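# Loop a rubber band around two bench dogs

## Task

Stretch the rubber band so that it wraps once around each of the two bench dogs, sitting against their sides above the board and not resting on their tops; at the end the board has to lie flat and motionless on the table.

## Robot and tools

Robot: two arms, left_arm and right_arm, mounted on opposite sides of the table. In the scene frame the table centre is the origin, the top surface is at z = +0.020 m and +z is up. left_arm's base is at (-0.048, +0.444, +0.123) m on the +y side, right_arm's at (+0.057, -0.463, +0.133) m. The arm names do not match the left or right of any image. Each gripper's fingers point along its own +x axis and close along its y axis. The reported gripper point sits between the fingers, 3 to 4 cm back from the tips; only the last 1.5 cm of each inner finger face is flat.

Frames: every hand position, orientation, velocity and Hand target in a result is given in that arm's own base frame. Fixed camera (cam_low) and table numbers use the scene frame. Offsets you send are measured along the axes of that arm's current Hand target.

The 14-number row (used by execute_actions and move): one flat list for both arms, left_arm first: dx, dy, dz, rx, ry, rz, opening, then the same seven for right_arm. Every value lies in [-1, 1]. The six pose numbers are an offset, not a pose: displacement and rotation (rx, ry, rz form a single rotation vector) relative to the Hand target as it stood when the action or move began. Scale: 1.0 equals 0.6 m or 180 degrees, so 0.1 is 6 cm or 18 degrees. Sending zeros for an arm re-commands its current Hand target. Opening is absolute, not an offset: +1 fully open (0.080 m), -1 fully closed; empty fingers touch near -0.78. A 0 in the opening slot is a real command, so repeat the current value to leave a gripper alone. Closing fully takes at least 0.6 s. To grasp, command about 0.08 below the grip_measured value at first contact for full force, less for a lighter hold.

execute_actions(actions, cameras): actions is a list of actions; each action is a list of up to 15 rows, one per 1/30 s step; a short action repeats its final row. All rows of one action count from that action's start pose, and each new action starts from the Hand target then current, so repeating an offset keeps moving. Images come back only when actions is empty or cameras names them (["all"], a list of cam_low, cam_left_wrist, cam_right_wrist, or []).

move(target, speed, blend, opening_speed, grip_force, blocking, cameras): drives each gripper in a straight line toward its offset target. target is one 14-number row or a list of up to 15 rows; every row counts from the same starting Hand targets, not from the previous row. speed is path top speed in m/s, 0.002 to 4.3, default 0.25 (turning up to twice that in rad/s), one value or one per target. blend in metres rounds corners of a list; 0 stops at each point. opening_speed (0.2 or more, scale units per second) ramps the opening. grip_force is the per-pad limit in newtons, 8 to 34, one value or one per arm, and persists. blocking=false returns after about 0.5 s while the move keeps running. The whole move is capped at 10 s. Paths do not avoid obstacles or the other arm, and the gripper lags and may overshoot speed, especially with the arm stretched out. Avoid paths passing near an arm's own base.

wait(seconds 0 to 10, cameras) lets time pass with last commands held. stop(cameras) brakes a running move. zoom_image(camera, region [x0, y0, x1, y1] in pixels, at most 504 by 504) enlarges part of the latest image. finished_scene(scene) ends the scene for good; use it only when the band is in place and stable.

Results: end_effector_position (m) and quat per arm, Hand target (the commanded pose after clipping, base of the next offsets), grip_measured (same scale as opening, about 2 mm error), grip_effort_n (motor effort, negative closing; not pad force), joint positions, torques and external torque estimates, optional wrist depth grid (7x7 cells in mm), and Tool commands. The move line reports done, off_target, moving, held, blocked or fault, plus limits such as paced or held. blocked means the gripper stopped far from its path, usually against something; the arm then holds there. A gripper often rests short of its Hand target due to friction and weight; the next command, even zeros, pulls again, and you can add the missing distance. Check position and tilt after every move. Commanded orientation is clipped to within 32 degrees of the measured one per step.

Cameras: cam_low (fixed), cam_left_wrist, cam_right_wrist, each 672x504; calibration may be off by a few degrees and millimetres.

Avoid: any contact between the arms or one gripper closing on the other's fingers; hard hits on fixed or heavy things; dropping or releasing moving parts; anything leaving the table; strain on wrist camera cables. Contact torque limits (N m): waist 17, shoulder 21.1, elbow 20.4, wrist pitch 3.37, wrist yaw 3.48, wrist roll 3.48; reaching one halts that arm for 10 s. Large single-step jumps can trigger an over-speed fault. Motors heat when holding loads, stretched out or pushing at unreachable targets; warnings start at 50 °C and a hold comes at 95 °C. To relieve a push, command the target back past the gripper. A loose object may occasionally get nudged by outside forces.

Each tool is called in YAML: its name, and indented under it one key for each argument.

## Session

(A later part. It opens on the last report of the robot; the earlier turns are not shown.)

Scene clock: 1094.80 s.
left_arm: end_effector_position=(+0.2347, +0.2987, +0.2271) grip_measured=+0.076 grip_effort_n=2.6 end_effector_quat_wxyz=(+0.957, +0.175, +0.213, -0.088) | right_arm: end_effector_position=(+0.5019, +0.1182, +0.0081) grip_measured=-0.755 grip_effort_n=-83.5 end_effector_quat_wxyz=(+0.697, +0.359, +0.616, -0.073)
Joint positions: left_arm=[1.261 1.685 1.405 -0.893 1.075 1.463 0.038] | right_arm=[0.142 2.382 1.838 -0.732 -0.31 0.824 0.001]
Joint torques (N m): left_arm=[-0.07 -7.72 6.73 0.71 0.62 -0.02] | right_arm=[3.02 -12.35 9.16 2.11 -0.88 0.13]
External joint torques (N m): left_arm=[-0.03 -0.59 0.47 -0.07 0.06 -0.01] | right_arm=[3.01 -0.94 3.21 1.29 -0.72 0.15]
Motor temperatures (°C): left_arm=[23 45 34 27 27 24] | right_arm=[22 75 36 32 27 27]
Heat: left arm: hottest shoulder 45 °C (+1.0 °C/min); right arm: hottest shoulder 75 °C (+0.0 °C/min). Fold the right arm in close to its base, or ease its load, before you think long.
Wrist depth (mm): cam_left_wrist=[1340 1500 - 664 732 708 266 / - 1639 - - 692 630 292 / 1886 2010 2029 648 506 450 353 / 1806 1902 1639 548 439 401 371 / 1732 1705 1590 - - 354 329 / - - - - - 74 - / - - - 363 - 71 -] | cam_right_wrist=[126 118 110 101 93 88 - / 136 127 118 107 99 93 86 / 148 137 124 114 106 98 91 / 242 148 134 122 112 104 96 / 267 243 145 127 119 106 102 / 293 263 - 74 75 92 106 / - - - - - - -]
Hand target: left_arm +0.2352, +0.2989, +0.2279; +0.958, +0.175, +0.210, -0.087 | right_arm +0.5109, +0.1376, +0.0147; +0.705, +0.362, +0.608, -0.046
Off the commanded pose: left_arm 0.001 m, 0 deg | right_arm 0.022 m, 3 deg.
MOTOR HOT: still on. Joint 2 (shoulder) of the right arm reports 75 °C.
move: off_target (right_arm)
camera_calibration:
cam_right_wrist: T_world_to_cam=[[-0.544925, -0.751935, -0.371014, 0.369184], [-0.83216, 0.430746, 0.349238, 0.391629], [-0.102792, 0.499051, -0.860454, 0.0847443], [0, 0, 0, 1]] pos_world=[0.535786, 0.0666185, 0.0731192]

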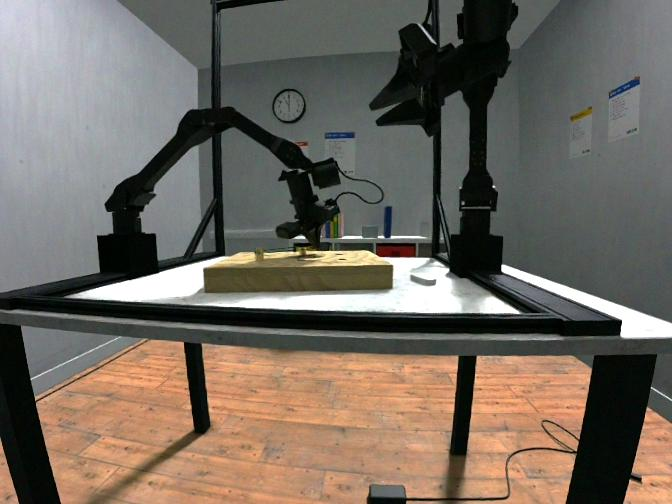

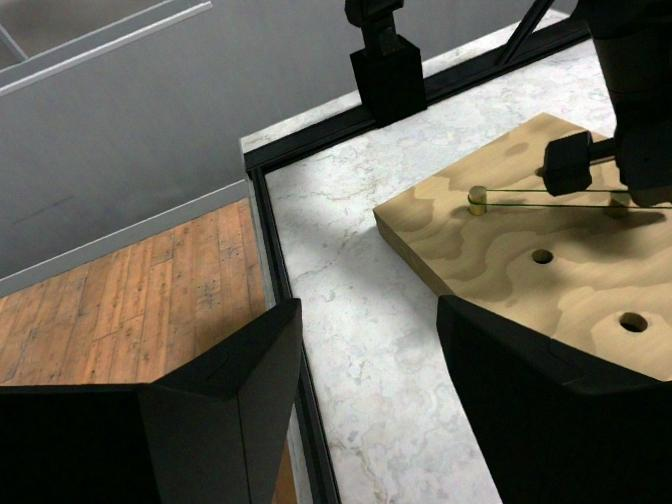

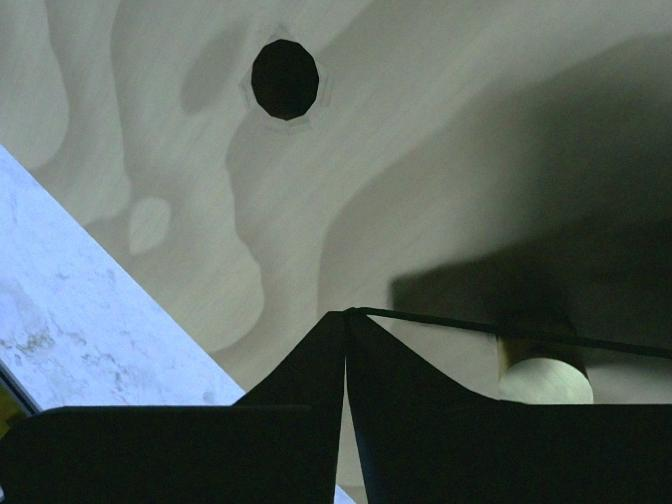

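move:
  target:
    - [0,0,0,0,0,0,0.0761,0,0,-0.008,0,0,0,-1]
    - [0,0,0,0,0,0,0.0761,0.045,0.023,-0.012,0,0,0,-1]
  speed: 0.3
  blend: [0.003,0]
  cameras: ["cam_right_wrist","cam_left_wrist","cam_low"]

zoom_image:
  camera: "cam_left_wrist"
  region: [460, 160, 670, 287]

zoom_image:
  camera: "cam_low"
  region: [220, 190, 360, 295]

zoom_image:
  camera: "cam_right_wrist"
  region: [320, 280, 560, 430]

Scene clock: 1099.90 s.
left_arm: end_effector_position=(+0.2347, +0.2987, +0.2271) grip_measured=+0.076 grip_effort_n=2.6 end_effector_quat_wxyz=(+0.957, +0.175, +0.213, -0.088) | right_arm: end_effector_position=(+0.5113, +0.1339, -0.0051) grip_measured=-0.755 grip_effort_n=-83.5 end_effector_quat_wxyz=(+0.700, +0.361, +0.612, -0.079)
Joint positions: left_arm=[1.261 1.685 1.405 -0.893 1.075 1.463 0.038] | right_arm=[0.175 2.441 1.891 -0.71 -0.288 0.867 0.001]
Joint torques (N m): left_arm=[-0.04 -7.73 6.69 0.71 0.62 -0.02] | right_arm=[4.47 -11.6 9.33 2.9 -1.07 0.17]
External joint torques (N m): left_arm=[-0.04 -0.59 0.42 -0.09 0.07 0] | right_arm=[4.47 0.2 3.37 2.08 -0.93 0.19]
Motor temperatures (°C): left_arm=[23 45 34 27 27 24] | right_arm=[22 76 37 33 27 27]
Heat: left arm: hottest shoulder 45 °C (+1.0 °C/min); right arm: hottest shoulder 76 °C (+5.0 °C/min). Fold the right arm in close to its base, or ease its load, before you think long.
Wrist depth (mm): cam_left_wrist=[1366 - - 654 623 - 269 / 1420 - 1869 722 699 520 297 / - - 2010 699 497 467 361 / 2010 2131 1626 - 445 397 371 / 1639 1652 1567 - - 358 330 / - - - 401 - 74 - / - - - 364 349 71 -] | cam_right_wrist=[111 104 96 88 83 78 73 / - 113 102 98 88 82 - / 129 121 109 101 93 86 80 / 221 130 118 107 99 91 85 / 242 221 127 112 104 97 89 / 264 238 - 74 - 102 83 / - - - - - - -]
Hand target: left_arm +0.2352, +0.2989, +0.2279; +0.958, +0.175, +0.210, -0.087 | right_arm +0.5188, +0.1619, -0.0031; +0.705, +0.362, +0.608, -0.046
Off the commanded pose: left_arm 0.001 m, 0 deg | right_arm 0.029 m, 4 deg.
MOTOR HOT: still on. Joint 2 (shoulder) of the right arm reports 76 °C.
move: off_target (right_arm); blend cut to 0 m at target 1
camera_calibration:
cam_right_wrist: T_world_to_cam=[[-0.553182, -0.747784, -0.367164, 0.384871], [-0.827818, 0.444063, 0.342818, 0.393219], [-0.0933101, 0.493586, -0.864677, 0.0624823], [0, 0, 0, 1]] pos_world=[0.544247, 0.0823462, 0.0605352]

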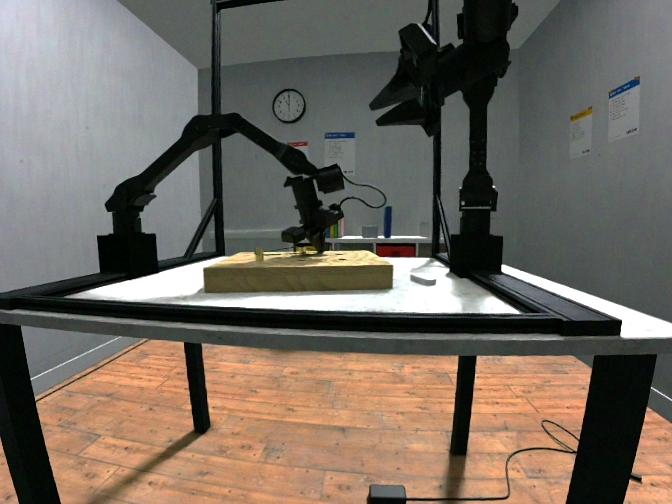

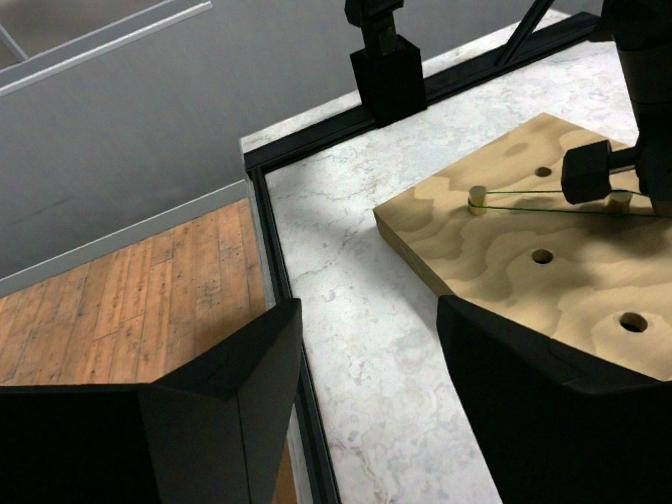

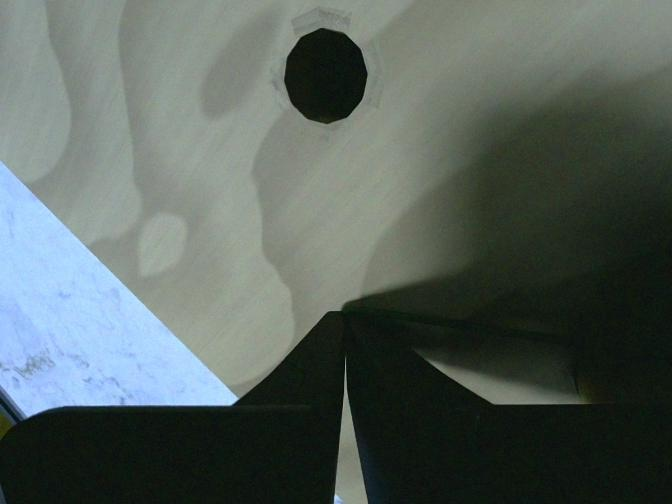

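Scaled by 2.400 from the camera's 672x504 image, which has a finer 960x720 frame.

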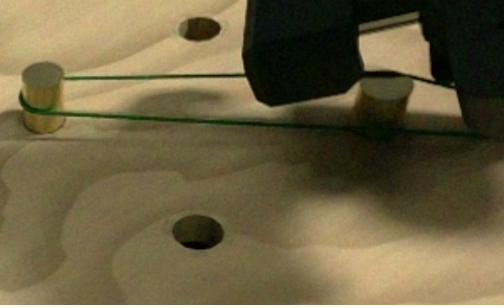

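Scaled by 3.600 from the camera's 672x504 image, which has a finer 960x720 frame.

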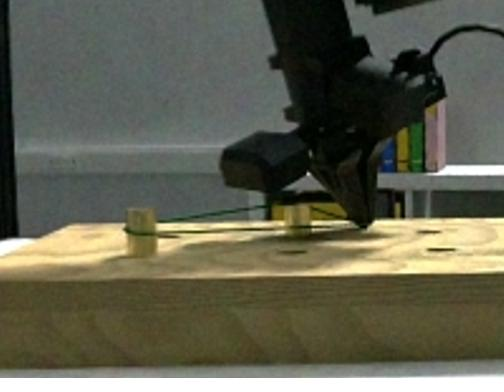

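Scaled by 2.100 from the camera's 672x504 image, which has a finer 960x720 frame.

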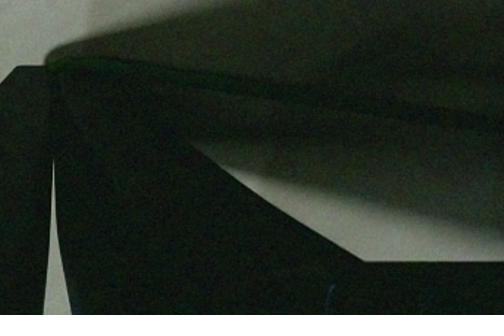

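move:
  target:
    - [0,0,0,0,0,0,0.0761,0,0,-0.035,0,0,0,-1]
  speed: 0.2
  cameras: ["cam_right_wrist","cam_left_wrist","cam_low"]

zoom_image:
  camera: "cam_left_wrist"
  region: [460, 160, 670, 287]

zoom_image:
  camera: "cam_low"
  region: [220, 190, 360, 295]

Scene clock: 1103.73 s.
left_arm: end_effector_position=(+0.2347, +0.2987, +0.2271) grip_measured=+0.076 grip_effort_n=2.1 end_effector_quat_wxyz=(+0.957, +0.175, +0.213, -0.088) | right_arm: end_effector_position=(+0.5050, +0.1433, -0.0067) grip_measured=-0.755 grip_effort_n=-83.5 end_effector_quat_wxyz=(+0.704, +0.363, +0.605, -0.080)
Joint positions: left_arm=[1.261 1.685 1.405 -0.893 1.075 1.463 0.038] | right_arm=[0.199 2.41 1.824 -0.651 -0.273 0.898 0.001]
Joint torques (N m): left_arm=[-0.04 -7.75 6.79 0.7 0.62 -0.02] | right_arm=[5.1 -14.41 4.82 2.79 -1.24 0.14]
External joint torques (N m): left_arm=[0 -0.61 0.55 -0.08 0.06 -0.01] | right_arm=[5.1 -2.81 -1.1 1.93 -1.11 0.16]
Motor temperatures (°C): left_arm=[23 45 34 27 27 24] | right_arm=[22 76 37 34 27 27]
Heat: left arm: hottest shoulder 45 °C (+1.0 °C/min); right arm: hottest shoulder 76 °C (+7.0 °C/min). Fold the right arm in close to its base, or ease its load, before you think long.
Wrist depth (mm): cam_left_wrist=[1869 - - 654 636 720 284 / - - - - - 513 308 / 1837 2879 1705 - 494 463 371 / 2291 1869 1746 - 438 402 369 / 1732 1626 1533 460 - 355 329 / - - - 416 - 74 - / - - - 361 341 71 -] | cam_right_wrist=[113 105 97 101 84 79 73 / 121 115 103 95 89 82 - / 131 123 111 101 93 86 80 / 219 129 118 108 99 91 85 / 243 221 127 112 103 97 89 / 264 238 - 74 75 100 76 / - - - - - - -]
Hand target: left_arm +0.2352, +0.2989, +0.2279; +0.958, +0.175, +0.210, -0.087 | right_arm +0.5015, +0.1737, -0.0032; +0.705, +0.362, +0.608, -0.046
Off the commanded pose: left_arm 0.001 m, 0 deg | right_arm 0.031 m, 4 deg.
MOTOR HOT: still on. Joint 2 (shoulder) of the right arm reports 76 °C.
move: off_target (right_arm)
camera_calibration:
cam_right_wrist: T_world_to_cam=[[-0.554021, -0.743806, -0.373917, 0.387615], [-0.829059, 0.45213, 0.328999, 0.38377], [-0.075652, 0.492271, -0.867148, 0.0470109], [0, 0, 0, 1]] pos_world=[0.536471, 0.0916543, 0.0594415]

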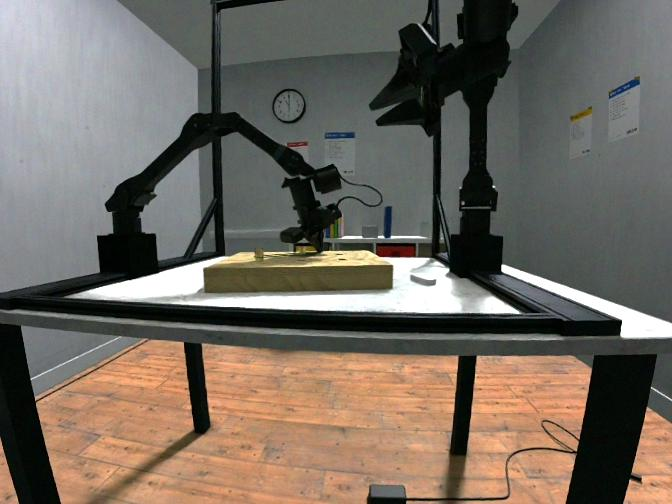

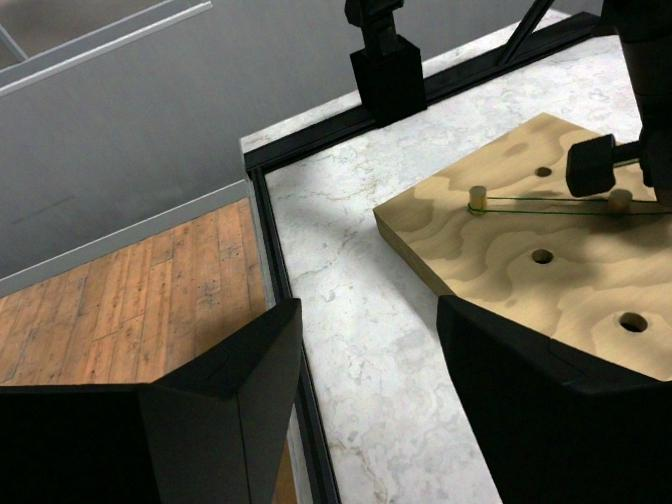

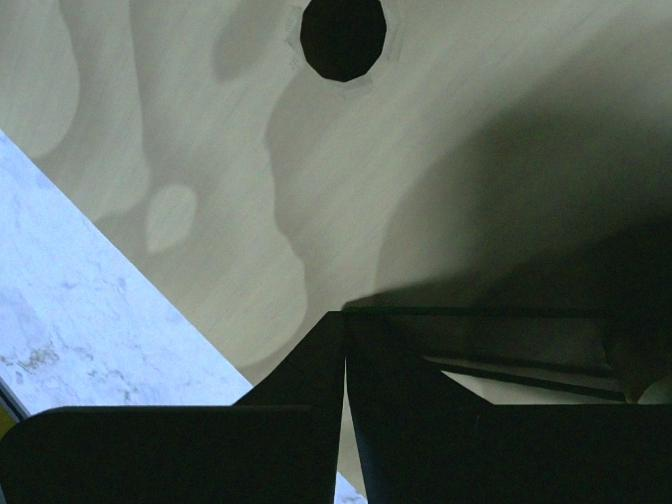

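Scaled by 2.400 from the camera's 672x504 image, which has a finer 960x720 frame.

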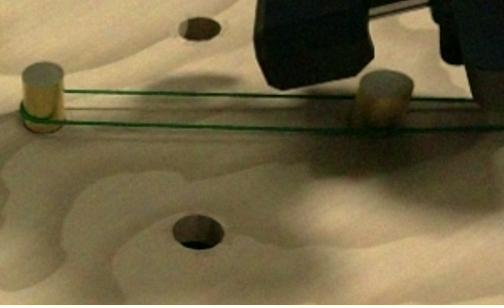

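Scaled by 3.600 from the camera's 672x504 image, which has a finer 960x720 frame.

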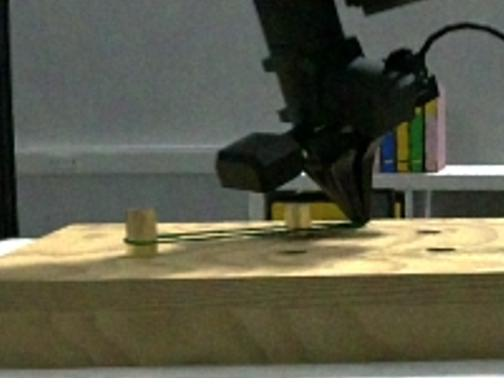

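move:
  target:
    - [0,0,0,0,0,0,0.0761,0.026,-0.052,0.02,0,0,0,-1]
    - [0,0,0,0,0,0,0.0761,0.026,-0.052,0.02,0,0,0,-0.6]
  speed: 0.1
  opening_speed: 0.5
  cameras: ["cam_right_wrist","cam_left_wrist","cam_low"]

zoom_image:
  camera: "cam_left_wrist"
  region: [460, 160, 670, 287]

zoom_image:
  camera: "cam_low"
  region: [220, 190, 360, 295]

Scene clock: 1108.30 s.
left_arm: end_effector_position=(+0.2347, +0.2987, +0.2271) grip_measured=+0.076 grip_effort_n=2.6 end_effector_quat_wxyz=(+0.957, +0.175, +0.213, -0.088) | right_arm: end_effector_position=(+0.5047, +0.1411, -0.0109) grip_measured=-0.603 grip_effort_n=14.2 end_effector_quat_wxyz=(+0.709, +0.371, +0.597, -0.050)
Joint positions: left_arm=[1.261 1.685 1.405 -0.893 1.075 1.463 0.038] | right_arm=[0.182 2.392 1.752 -0.56 -0.321 0.867 0.008]
Joint torques (N m): left_arm=[-0.08 -7.62 6.75 0.73 0.62 -0.03] | right_arm=[1.98 -9.6 3.98 2.67 -0.09 -0.13]
External joint torques (N m): left_arm=[-0.03 -0.38 0.47 -0.05 0.06 -0.02] | right_arm=[1.97 1.98 -1.95 1.76 0.07 -0.11]
Motor temperatures (°C): left_arm=[23 45 34 27 27 24] | right_arm=[22 77 36 35 27 27]
Heat: left arm: hottest shoulder 45 °C (+1.0 °C/min); right arm: hottest shoulder 77 °C (+10.1 °C/min). Fold the right arm in close to its base, or ease its load, before you think long.
Wrist depth (mm): cam_left_wrist=[1411 - - 676 699 722 282 / - - 1746 740 670 499 308 / - - 1691 - 499 467 365 / 2197 1937 1718 - 443 403 369 / 1806 1626 1500 - - 357 330 / - - - - - 74 - / - - - - - 71 -] | cam_right_wrist=[122 113 101 97 84 78 73 / 132 122 108 98 89 82 - / 225 129 114 104 94 85 78 / 243 137 123 108 99 90 82 / 268 234 129 115 104 93 87 / 289 256 - 97 - 98 91 / - - - - - - -]
Hand target: left_arm +0.2352, +0.2989, +0.2279; +0.958, +0.175, +0.210, -0.087 | right_arm +0.4997, +0.1499, -0.0311; +0.705, +0.362, +0.608, -0.046
Off the commanded pose: left_arm 0.001 m, 0 deg | right_arm 0.023 m, 2 deg.
MOTOR HOT: still on. Joint 2 (shoulder) of the right arm reports 77 °C.
move: off_target (right_arm); target 2's new opening was sent with right_arm's hand 0.022 m and 2 deg from that target
camera_calibration:
cam_right_wrist: T_world_to_cam=[[-0.518436, -0.741098, -0.426612, 0.365316], [-0.853294, 0.415798, 0.314644, 0.403169], [-0.0557979, 0.527148, -0.847939, 0.029793], [0, 0, 0, 1]] pos_world=[0.535077, 0.0873927, 0.0542558]

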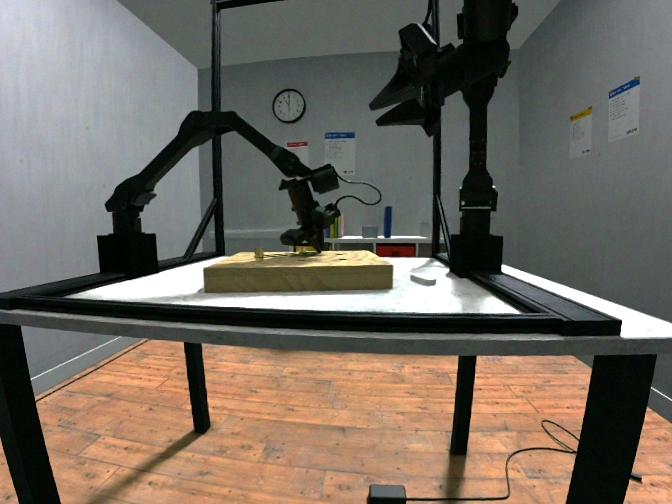

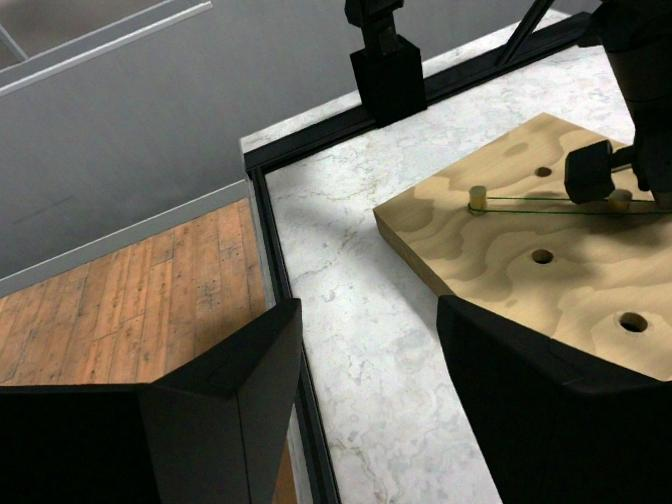

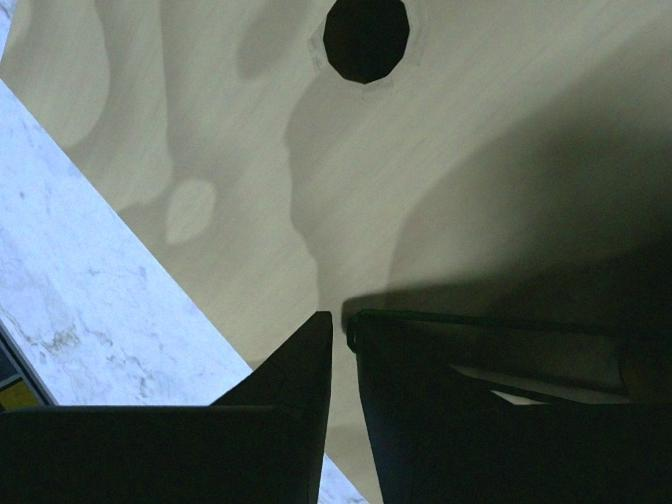

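Scaled by 2.400 from the camera's 672x504 image, which has a finer 960x720 frame.

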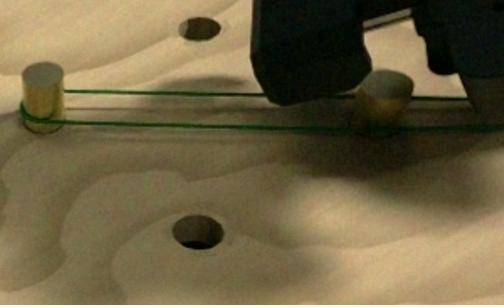

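Scaled by 3.600 from the camera's 672x504 image, which has a finer 960x720 frame.

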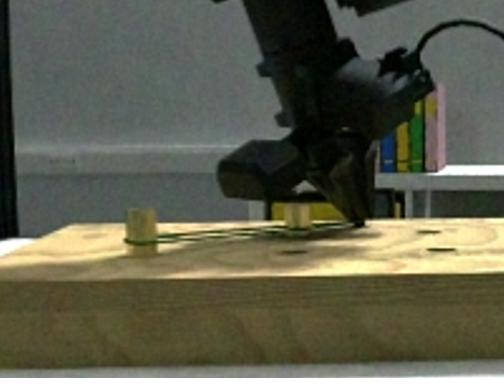

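move:
  target:
    - [0,0,0,0,0,0,0.0761,0.0015,-0.073,0.008,0,0,-0.15,-0.6]
  speed: 0.12
  cameras: ["cam_right_wrist","cam_left_wrist","cam_low"]

zoom_image:
  camera: "cam_left_wrist"
  region: [460, 160, 670, 287]

zoom_image:
  camera: "cam_low"
  region: [220, 190, 360, 295]

Scene clock: 1118.43 s.
left_arm: end_effector_position=(+0.2347, +0.2987, +0.2271) grip_measured=+0.076 grip_effort_n=3.0 end_effector_quat_wxyz=(+0.957, +0.175, +0.213, -0.088) | right_arm: end_effector_position=(+0.4959, +0.1187, -0.0082) grip_measured=-0.603 grip_effort_n=13.7 end_effector_quat_wxyz=(+0.704, +0.224, +0.646, -0.190)
Joint positions: left_arm=[1.261 1.685 1.405 -0.893 1.075 1.463 0.038] | right_arm=[0.235 2.556 2.155 -1.074 0 0.831 0.008]
Joint torques (N m): left_arm=[-0.09 -7.81 6.83 0.67 0.58 -0.07] | right_arm=[0.43 -13.54 5.21 0.83 -0.07 0.01]
External joint torques (N m): left_arm=[-0.05 -0.59 0.54 -0.12 0.02 -0.06] | right_arm=[0.34 -1.37 -0.6 0.34 -0.1 0.01]
Motor temperatures (°C): left_arm=[23 45 34 27 27 24] | right_arm=[22 73 35 35 27 27]
Heat: left arm: hottest shoulder 45 °C (+0.0 °C/min); right arm: hottest shoulder 73 °C (+8.1 °C/min). Fold the right arm in close to its base, or ease its load, before you think long.
Wrist depth (mm): cam_left_wrist=[- - - 1578 687 715 - / - - 1718 - 798 565 559 / - 1973 1500 - 481 460 378 / 2049 1886 1806 - 437 402 369 / 1853 1678 1602 - - 358 332 / - - - - - 74 - / - - - 373 345 71 -] | cam_right_wrist=[- 92 91 91 91 93 92 / - 96 97 96 96 96 97 / - 100 101 101 101 102 101 / 106 105 106 107 107 107 108 / - 112 112 111 110 112 114 / - 117 - 98 - 93 119 / - - - 127 - - -]
Hand target: left_arm +0.2351, +0.2989, +0.2278; +0.958, +0.175, +0.211, -0.087 | right_arm +0.4962, +0.1207, -0.0127; +0.704, +0.226, +0.647, -0.189 (not the last commanded pose)
Off the commanded pose: left_arm 0.001 m, 0 deg | right_arm 0.046 m, 6 deg.
MOTOR HOT: still on. Joint 2 (shoulder) of the right arm reports 73 °C.
move: blocked (right_arm; both arms now hold where they are)
camera_calibration:
cam_right_wrist: T_world_to_cam=[[-0.552404, -0.833179, -0.0257331, 0.376456], [-0.798754, 0.520245, 0.30222, 0.364533], [-0.238416, 0.187502, -0.952891, 0.173444], [0, 0, 0, 1]] pos_world=[0.54048, 0.0914878, 0.064791]

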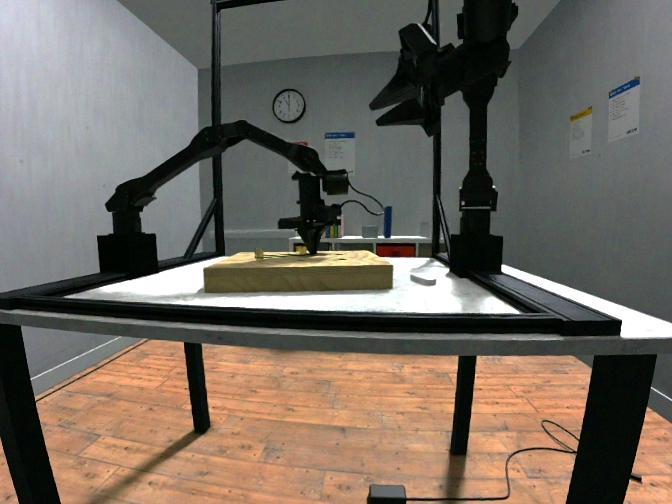

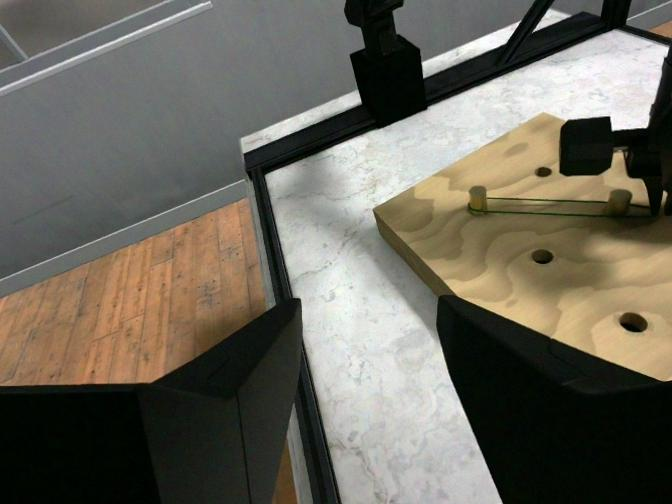

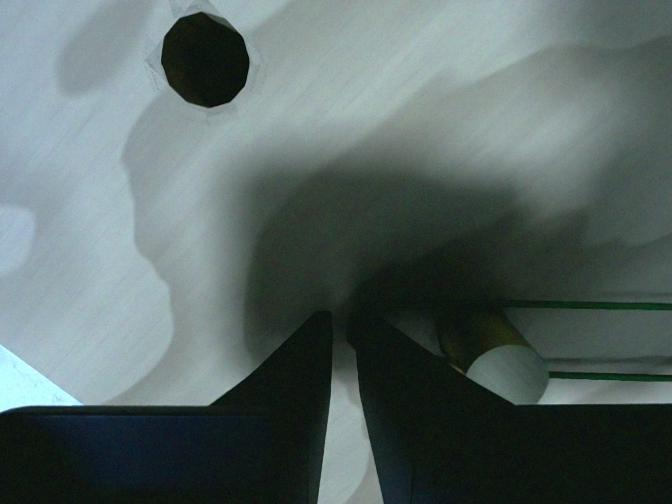

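Scaled by 2.400 from the camera's 672x504 image, which has a finer 960x720 frame.

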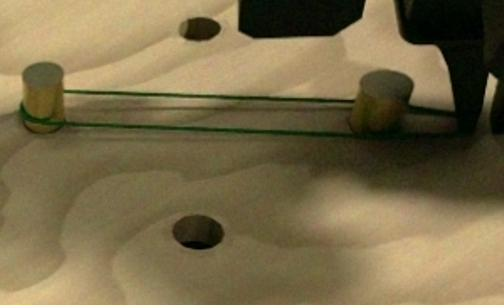

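Scaled by 3.600 from the camera's 672x504 image, which has a finer 960x720 frame.

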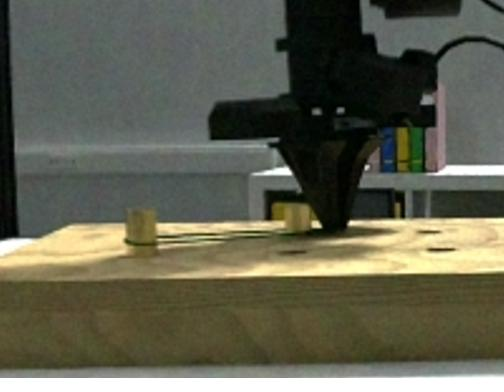

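move:
  target:
    - [0,0,0,0,0,0,0.0761,-0.02,-0.012,0,0,0,-0.04,-0.6]
  speed: 0.1
  cameras: ["cam_left_wrist","cam_low"]

zoom_image:
  camera: "cam_left_wrist"
  region: [460, 160, 670, 287]

zoom_image:
  camera: "cam_low"
  region: [220, 190, 360, 295]

Scene clock: 1123.57 s.
left_arm: end_effector_position=(+0.2347, +0.2987, +0.2271) grip_measured=+0.076 grip_effort_n=2.6 end_effector_quat_wxyz=(+0.957, +0.175, +0.213, -0.088) | right_arm: end_effector_position=(+0.4888, +0.1151, +0.0035) grip_measured=-0.603 grip_effort_n=13.3 end_effector_quat_wxyz=(+0.691, +0.184, +0.661, -0.227)
Joint positions: left_arm=[1.261 1.685 1.405 -0.893 1.075 1.463 0.038] | right_arm=[0.253 2.623 2.331 -1.275 0.074 0.844 0.008]
Joint torques (N m): left_arm=[-0.04 -7.68 6.75 0.7 0.57 -0.04] | right_arm=[-0.04 -12.69 7.15 -0.19 0.17 0.22]
External joint torques (N m): left_arm=[-0.08 -0.56 0.52 -0.09 0.02 -0.03] | right_arm=[0.05 -0.3 1.43 -0.52 0.08 0.21]
Motor temperatures (°C): left_arm=[23 45 34 27 27 24] | right_arm=[22 76 35 34 27 27]
Heat: left arm: hottest shoulder 45 °C (+0.0 °C/min); right arm: hottest shoulder 76 °C (+11.1 °C/min). Fold the right arm in close to its base, or ease its load, before you think long.
Wrist depth (mm): cam_left_wrist=[1284 - - 648 636 727 - / - 1705 1665 638 692 619 334 / 1602 - 699 656 494 464 395 / 2010 1955 1652 - 444 404 372 / 1732 1652 1614 - 105 356 329 / - - - 407 - 74 - / - - - 359 - 71 -] | cam_right_wrist=[- 104 97 99 103 106 108 / - 99 101 104 108 111 115 / - 103 107 110 114 118 122 / 107 109 113 117 119 123 127 / - 116 119 122 105 133 138 / - 121 - 98 - 140 145 / - - - 140 - - -]
Hand target: left_arm +0.2351, +0.2989, +0.2278; +0.958, +0.175, +0.211, -0.087 | right_arm +0.4910, +0.1144, -0.0013; +0.691, +0.185, +0.659, -0.233
Off the commanded pose: left_arm 0.001 m, 0 deg | right_arm 0.005 m, 1 deg.
MOTOR HOT: still on. Joint 2 (shoulder) of the right arm reports 76 °C.
move: done
Images, in order (width x height): cam_low 672x504, cam_left_wrist 672x504.

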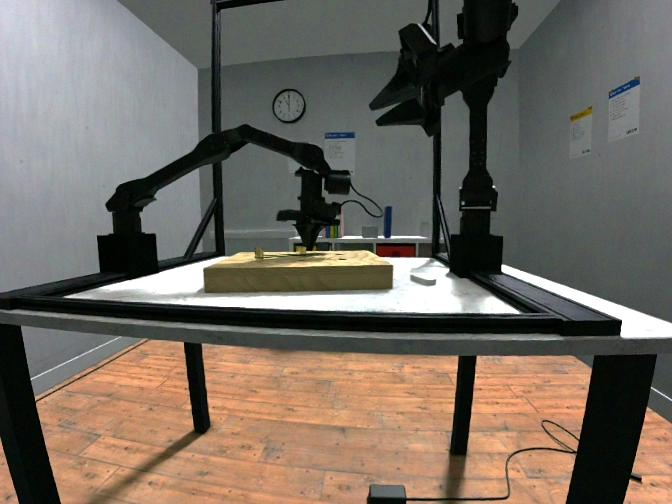

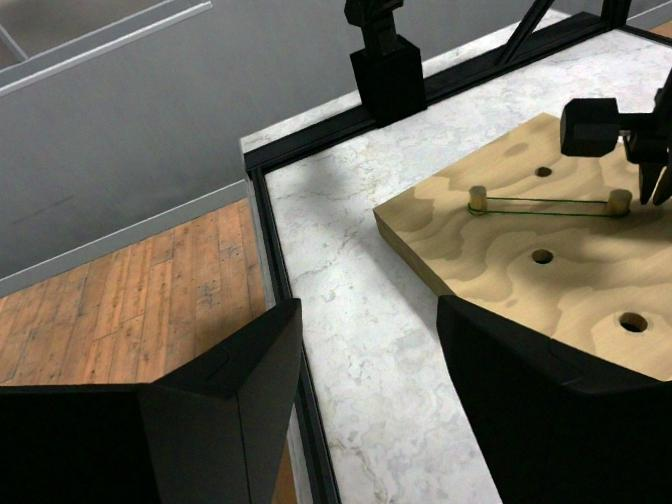

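Scaled by 2.400 from the camera's 672x504 image, which has a finer 960x720 frame.

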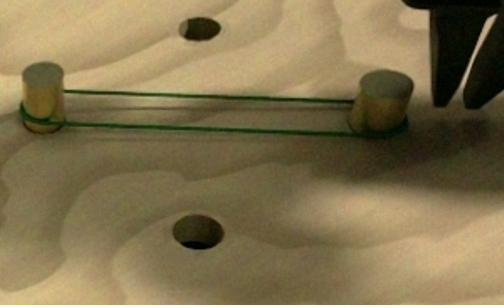

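Scaled by 3.600 from the camera's 672x504 image, which has a finer 960x720 frame.

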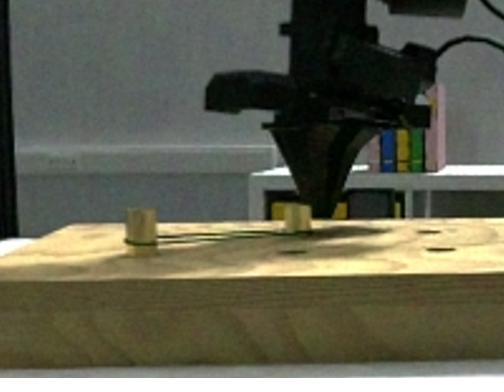

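move:
  target:
    - [0,0,0,0,0,0,0.0761,-0.09,0.015,0,0,0,0,-0.6]
    - [0,0,0,0,0,0,0.0761,-0.13,-0.1,-0.05,0,0,0,-0.6]
  speed: 0.2
  cameras: ["cam_left_wrist","cam_low","cam_right_wrist"]

zoom_image:
  camera: "cam_left_wrist"
  region: [460, 160, 670, 287]

zoom_image:
  camera: "cam_low"
  region: [220, 190, 360, 295]

Scene clock: 1129.00 s.
left_arm: end_effector_position=(+0.2347, +0.2987, +0.2271) grip_measured=+0.076 grip_effort_n=3.0 end_effector_quat_wxyz=(+0.957, +0.175, +0.213, -0.088) | right_arm: end_effector_position=(+0.4314, +0.0884, +0.0747) grip_measured=-0.603 grip_effort_n=13.3 end_effector_quat_wxyz=(+0.686, +0.185, +0.663, -0.233)
Joint positions: left_arm=[1.261 1.685 1.405 -0.893 1.075 1.463 0.038] | right_arm=[0.228 2.269 1.976 -1.284 0.075 0.829 0.008]
Joint torques (N m): left_arm=[0.03 -7.82 6.82 0.66 0.59 -0.02] | right_arm=[0.14 -14.51 4.11 0.4 0.11 -0.07]
External joint torques (N m): left_arm=[0.04 -0.62 0.57 -0.12 0.03 0] | right_arm=[0.14 -3.9 -1.58 0.08 0.03 -0.08]
Motor temperatures (°C): left_arm=[23 45 34 27 27 24] | right_arm=[22 77 35 32 27 27]
Heat: left arm: hottest shoulder 45 °C (+0.0 °C/min); right arm: hottest shoulder 77 °C (+10.0 °C/min). Fold the right arm in close to its base, or ease its load, before you think long.
Wrist depth (mm): cam_left_wrist=[1652 - 1578 654 1691 323 261 / - - 1652 715 685 541 366 / - - 687 - 498 467 424 / 1821 1869 1837 - 444 401 370 / 1853 1678 1567 - - 356 333 / - - - - - 74 - / - - - 356 - 71 -] | cam_right_wrist=[156 158 163 168 173 178 184 / 163 166 171 175 181 186 193 / 171 175 179 186 192 197 207 / 181 184 191 196 204 212 220 / 242 200 201 204 216 226 298 / 253 259 - - - 302 316 / - - - - - - -]
Hand target: left_arm +0.2351, +0.2989, +0.2278; +0.958, +0.175, +0.211, -0.087 | right_arm +0.4306, +0.0880, +0.0776; +0.691, +0.185, +0.660, -0.233
Off the commanded pose: left_arm 0.001 m, 0 deg | right_arm 0.003 m, 1 deg.
MOTOR HOT: still on. Joint 2 (shoulder) of the right arm reports 77 °C.
move: done
camera_calibration:
cam_right_wrist: T_world_to_cam=[[-0.556824, -0.824578, 0.100096, 0.309423], [-0.768491, 0.557146, 0.314657, 0.286532], [-0.315227, 0.0982851, -0.943913, 0.28306], [0, 0, 0, 1]] pos_world=[0.48172, 0.0676827, 0.146053]

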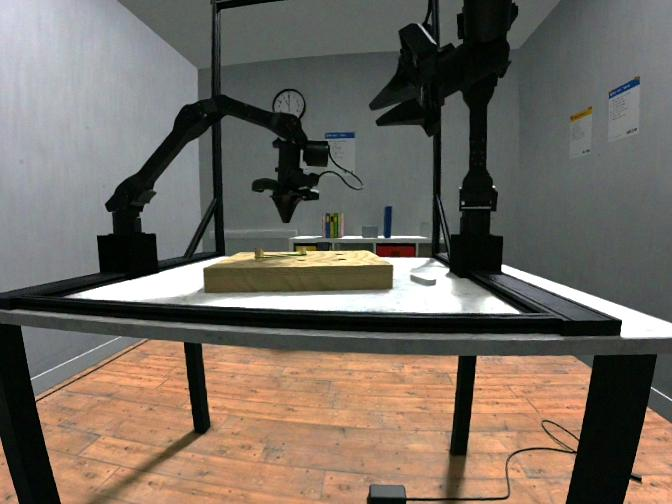

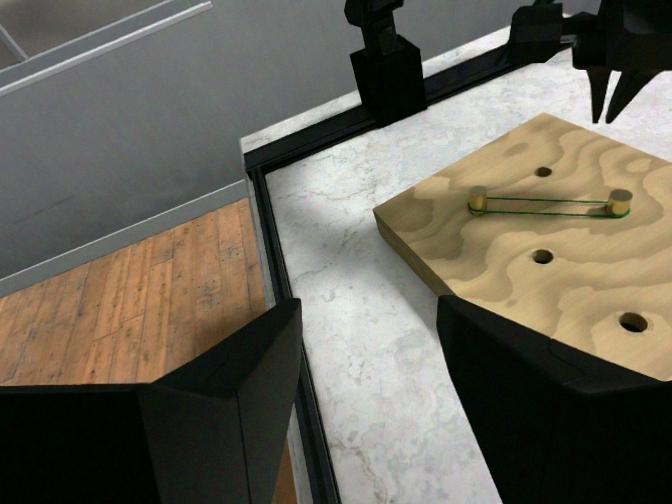

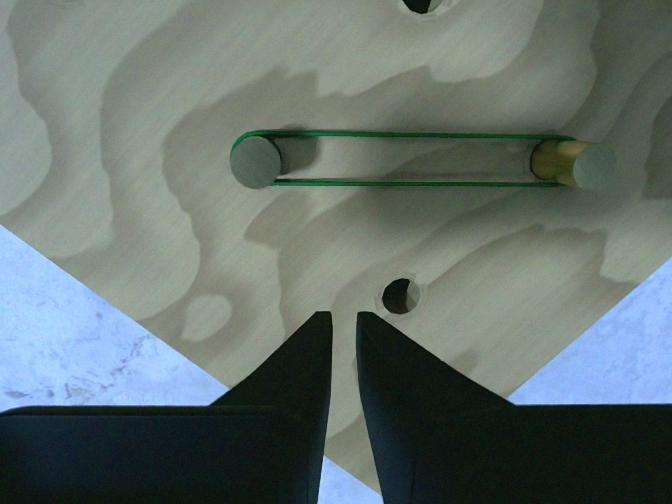

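Scaled by 2.400 from the camera's 672x504 image, which has a finer 960x720 frame.

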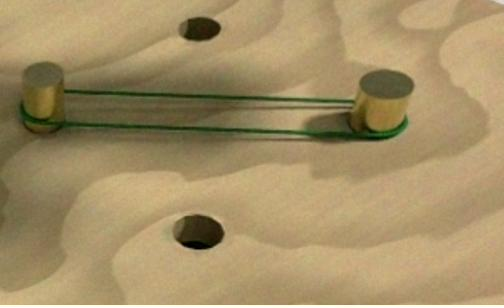

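Scaled by 3.600 from the camera's 672x504 image, which has a finer 960x720 frame.

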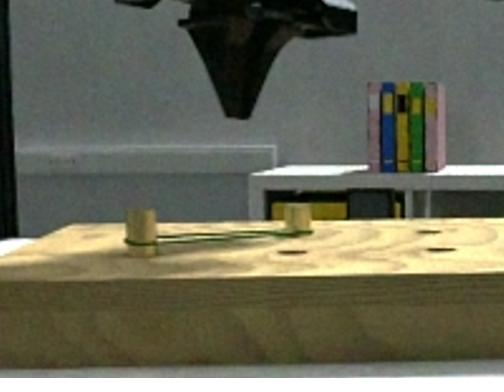

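finished_scene:
  scene: 1

The scene is finished: the task was done.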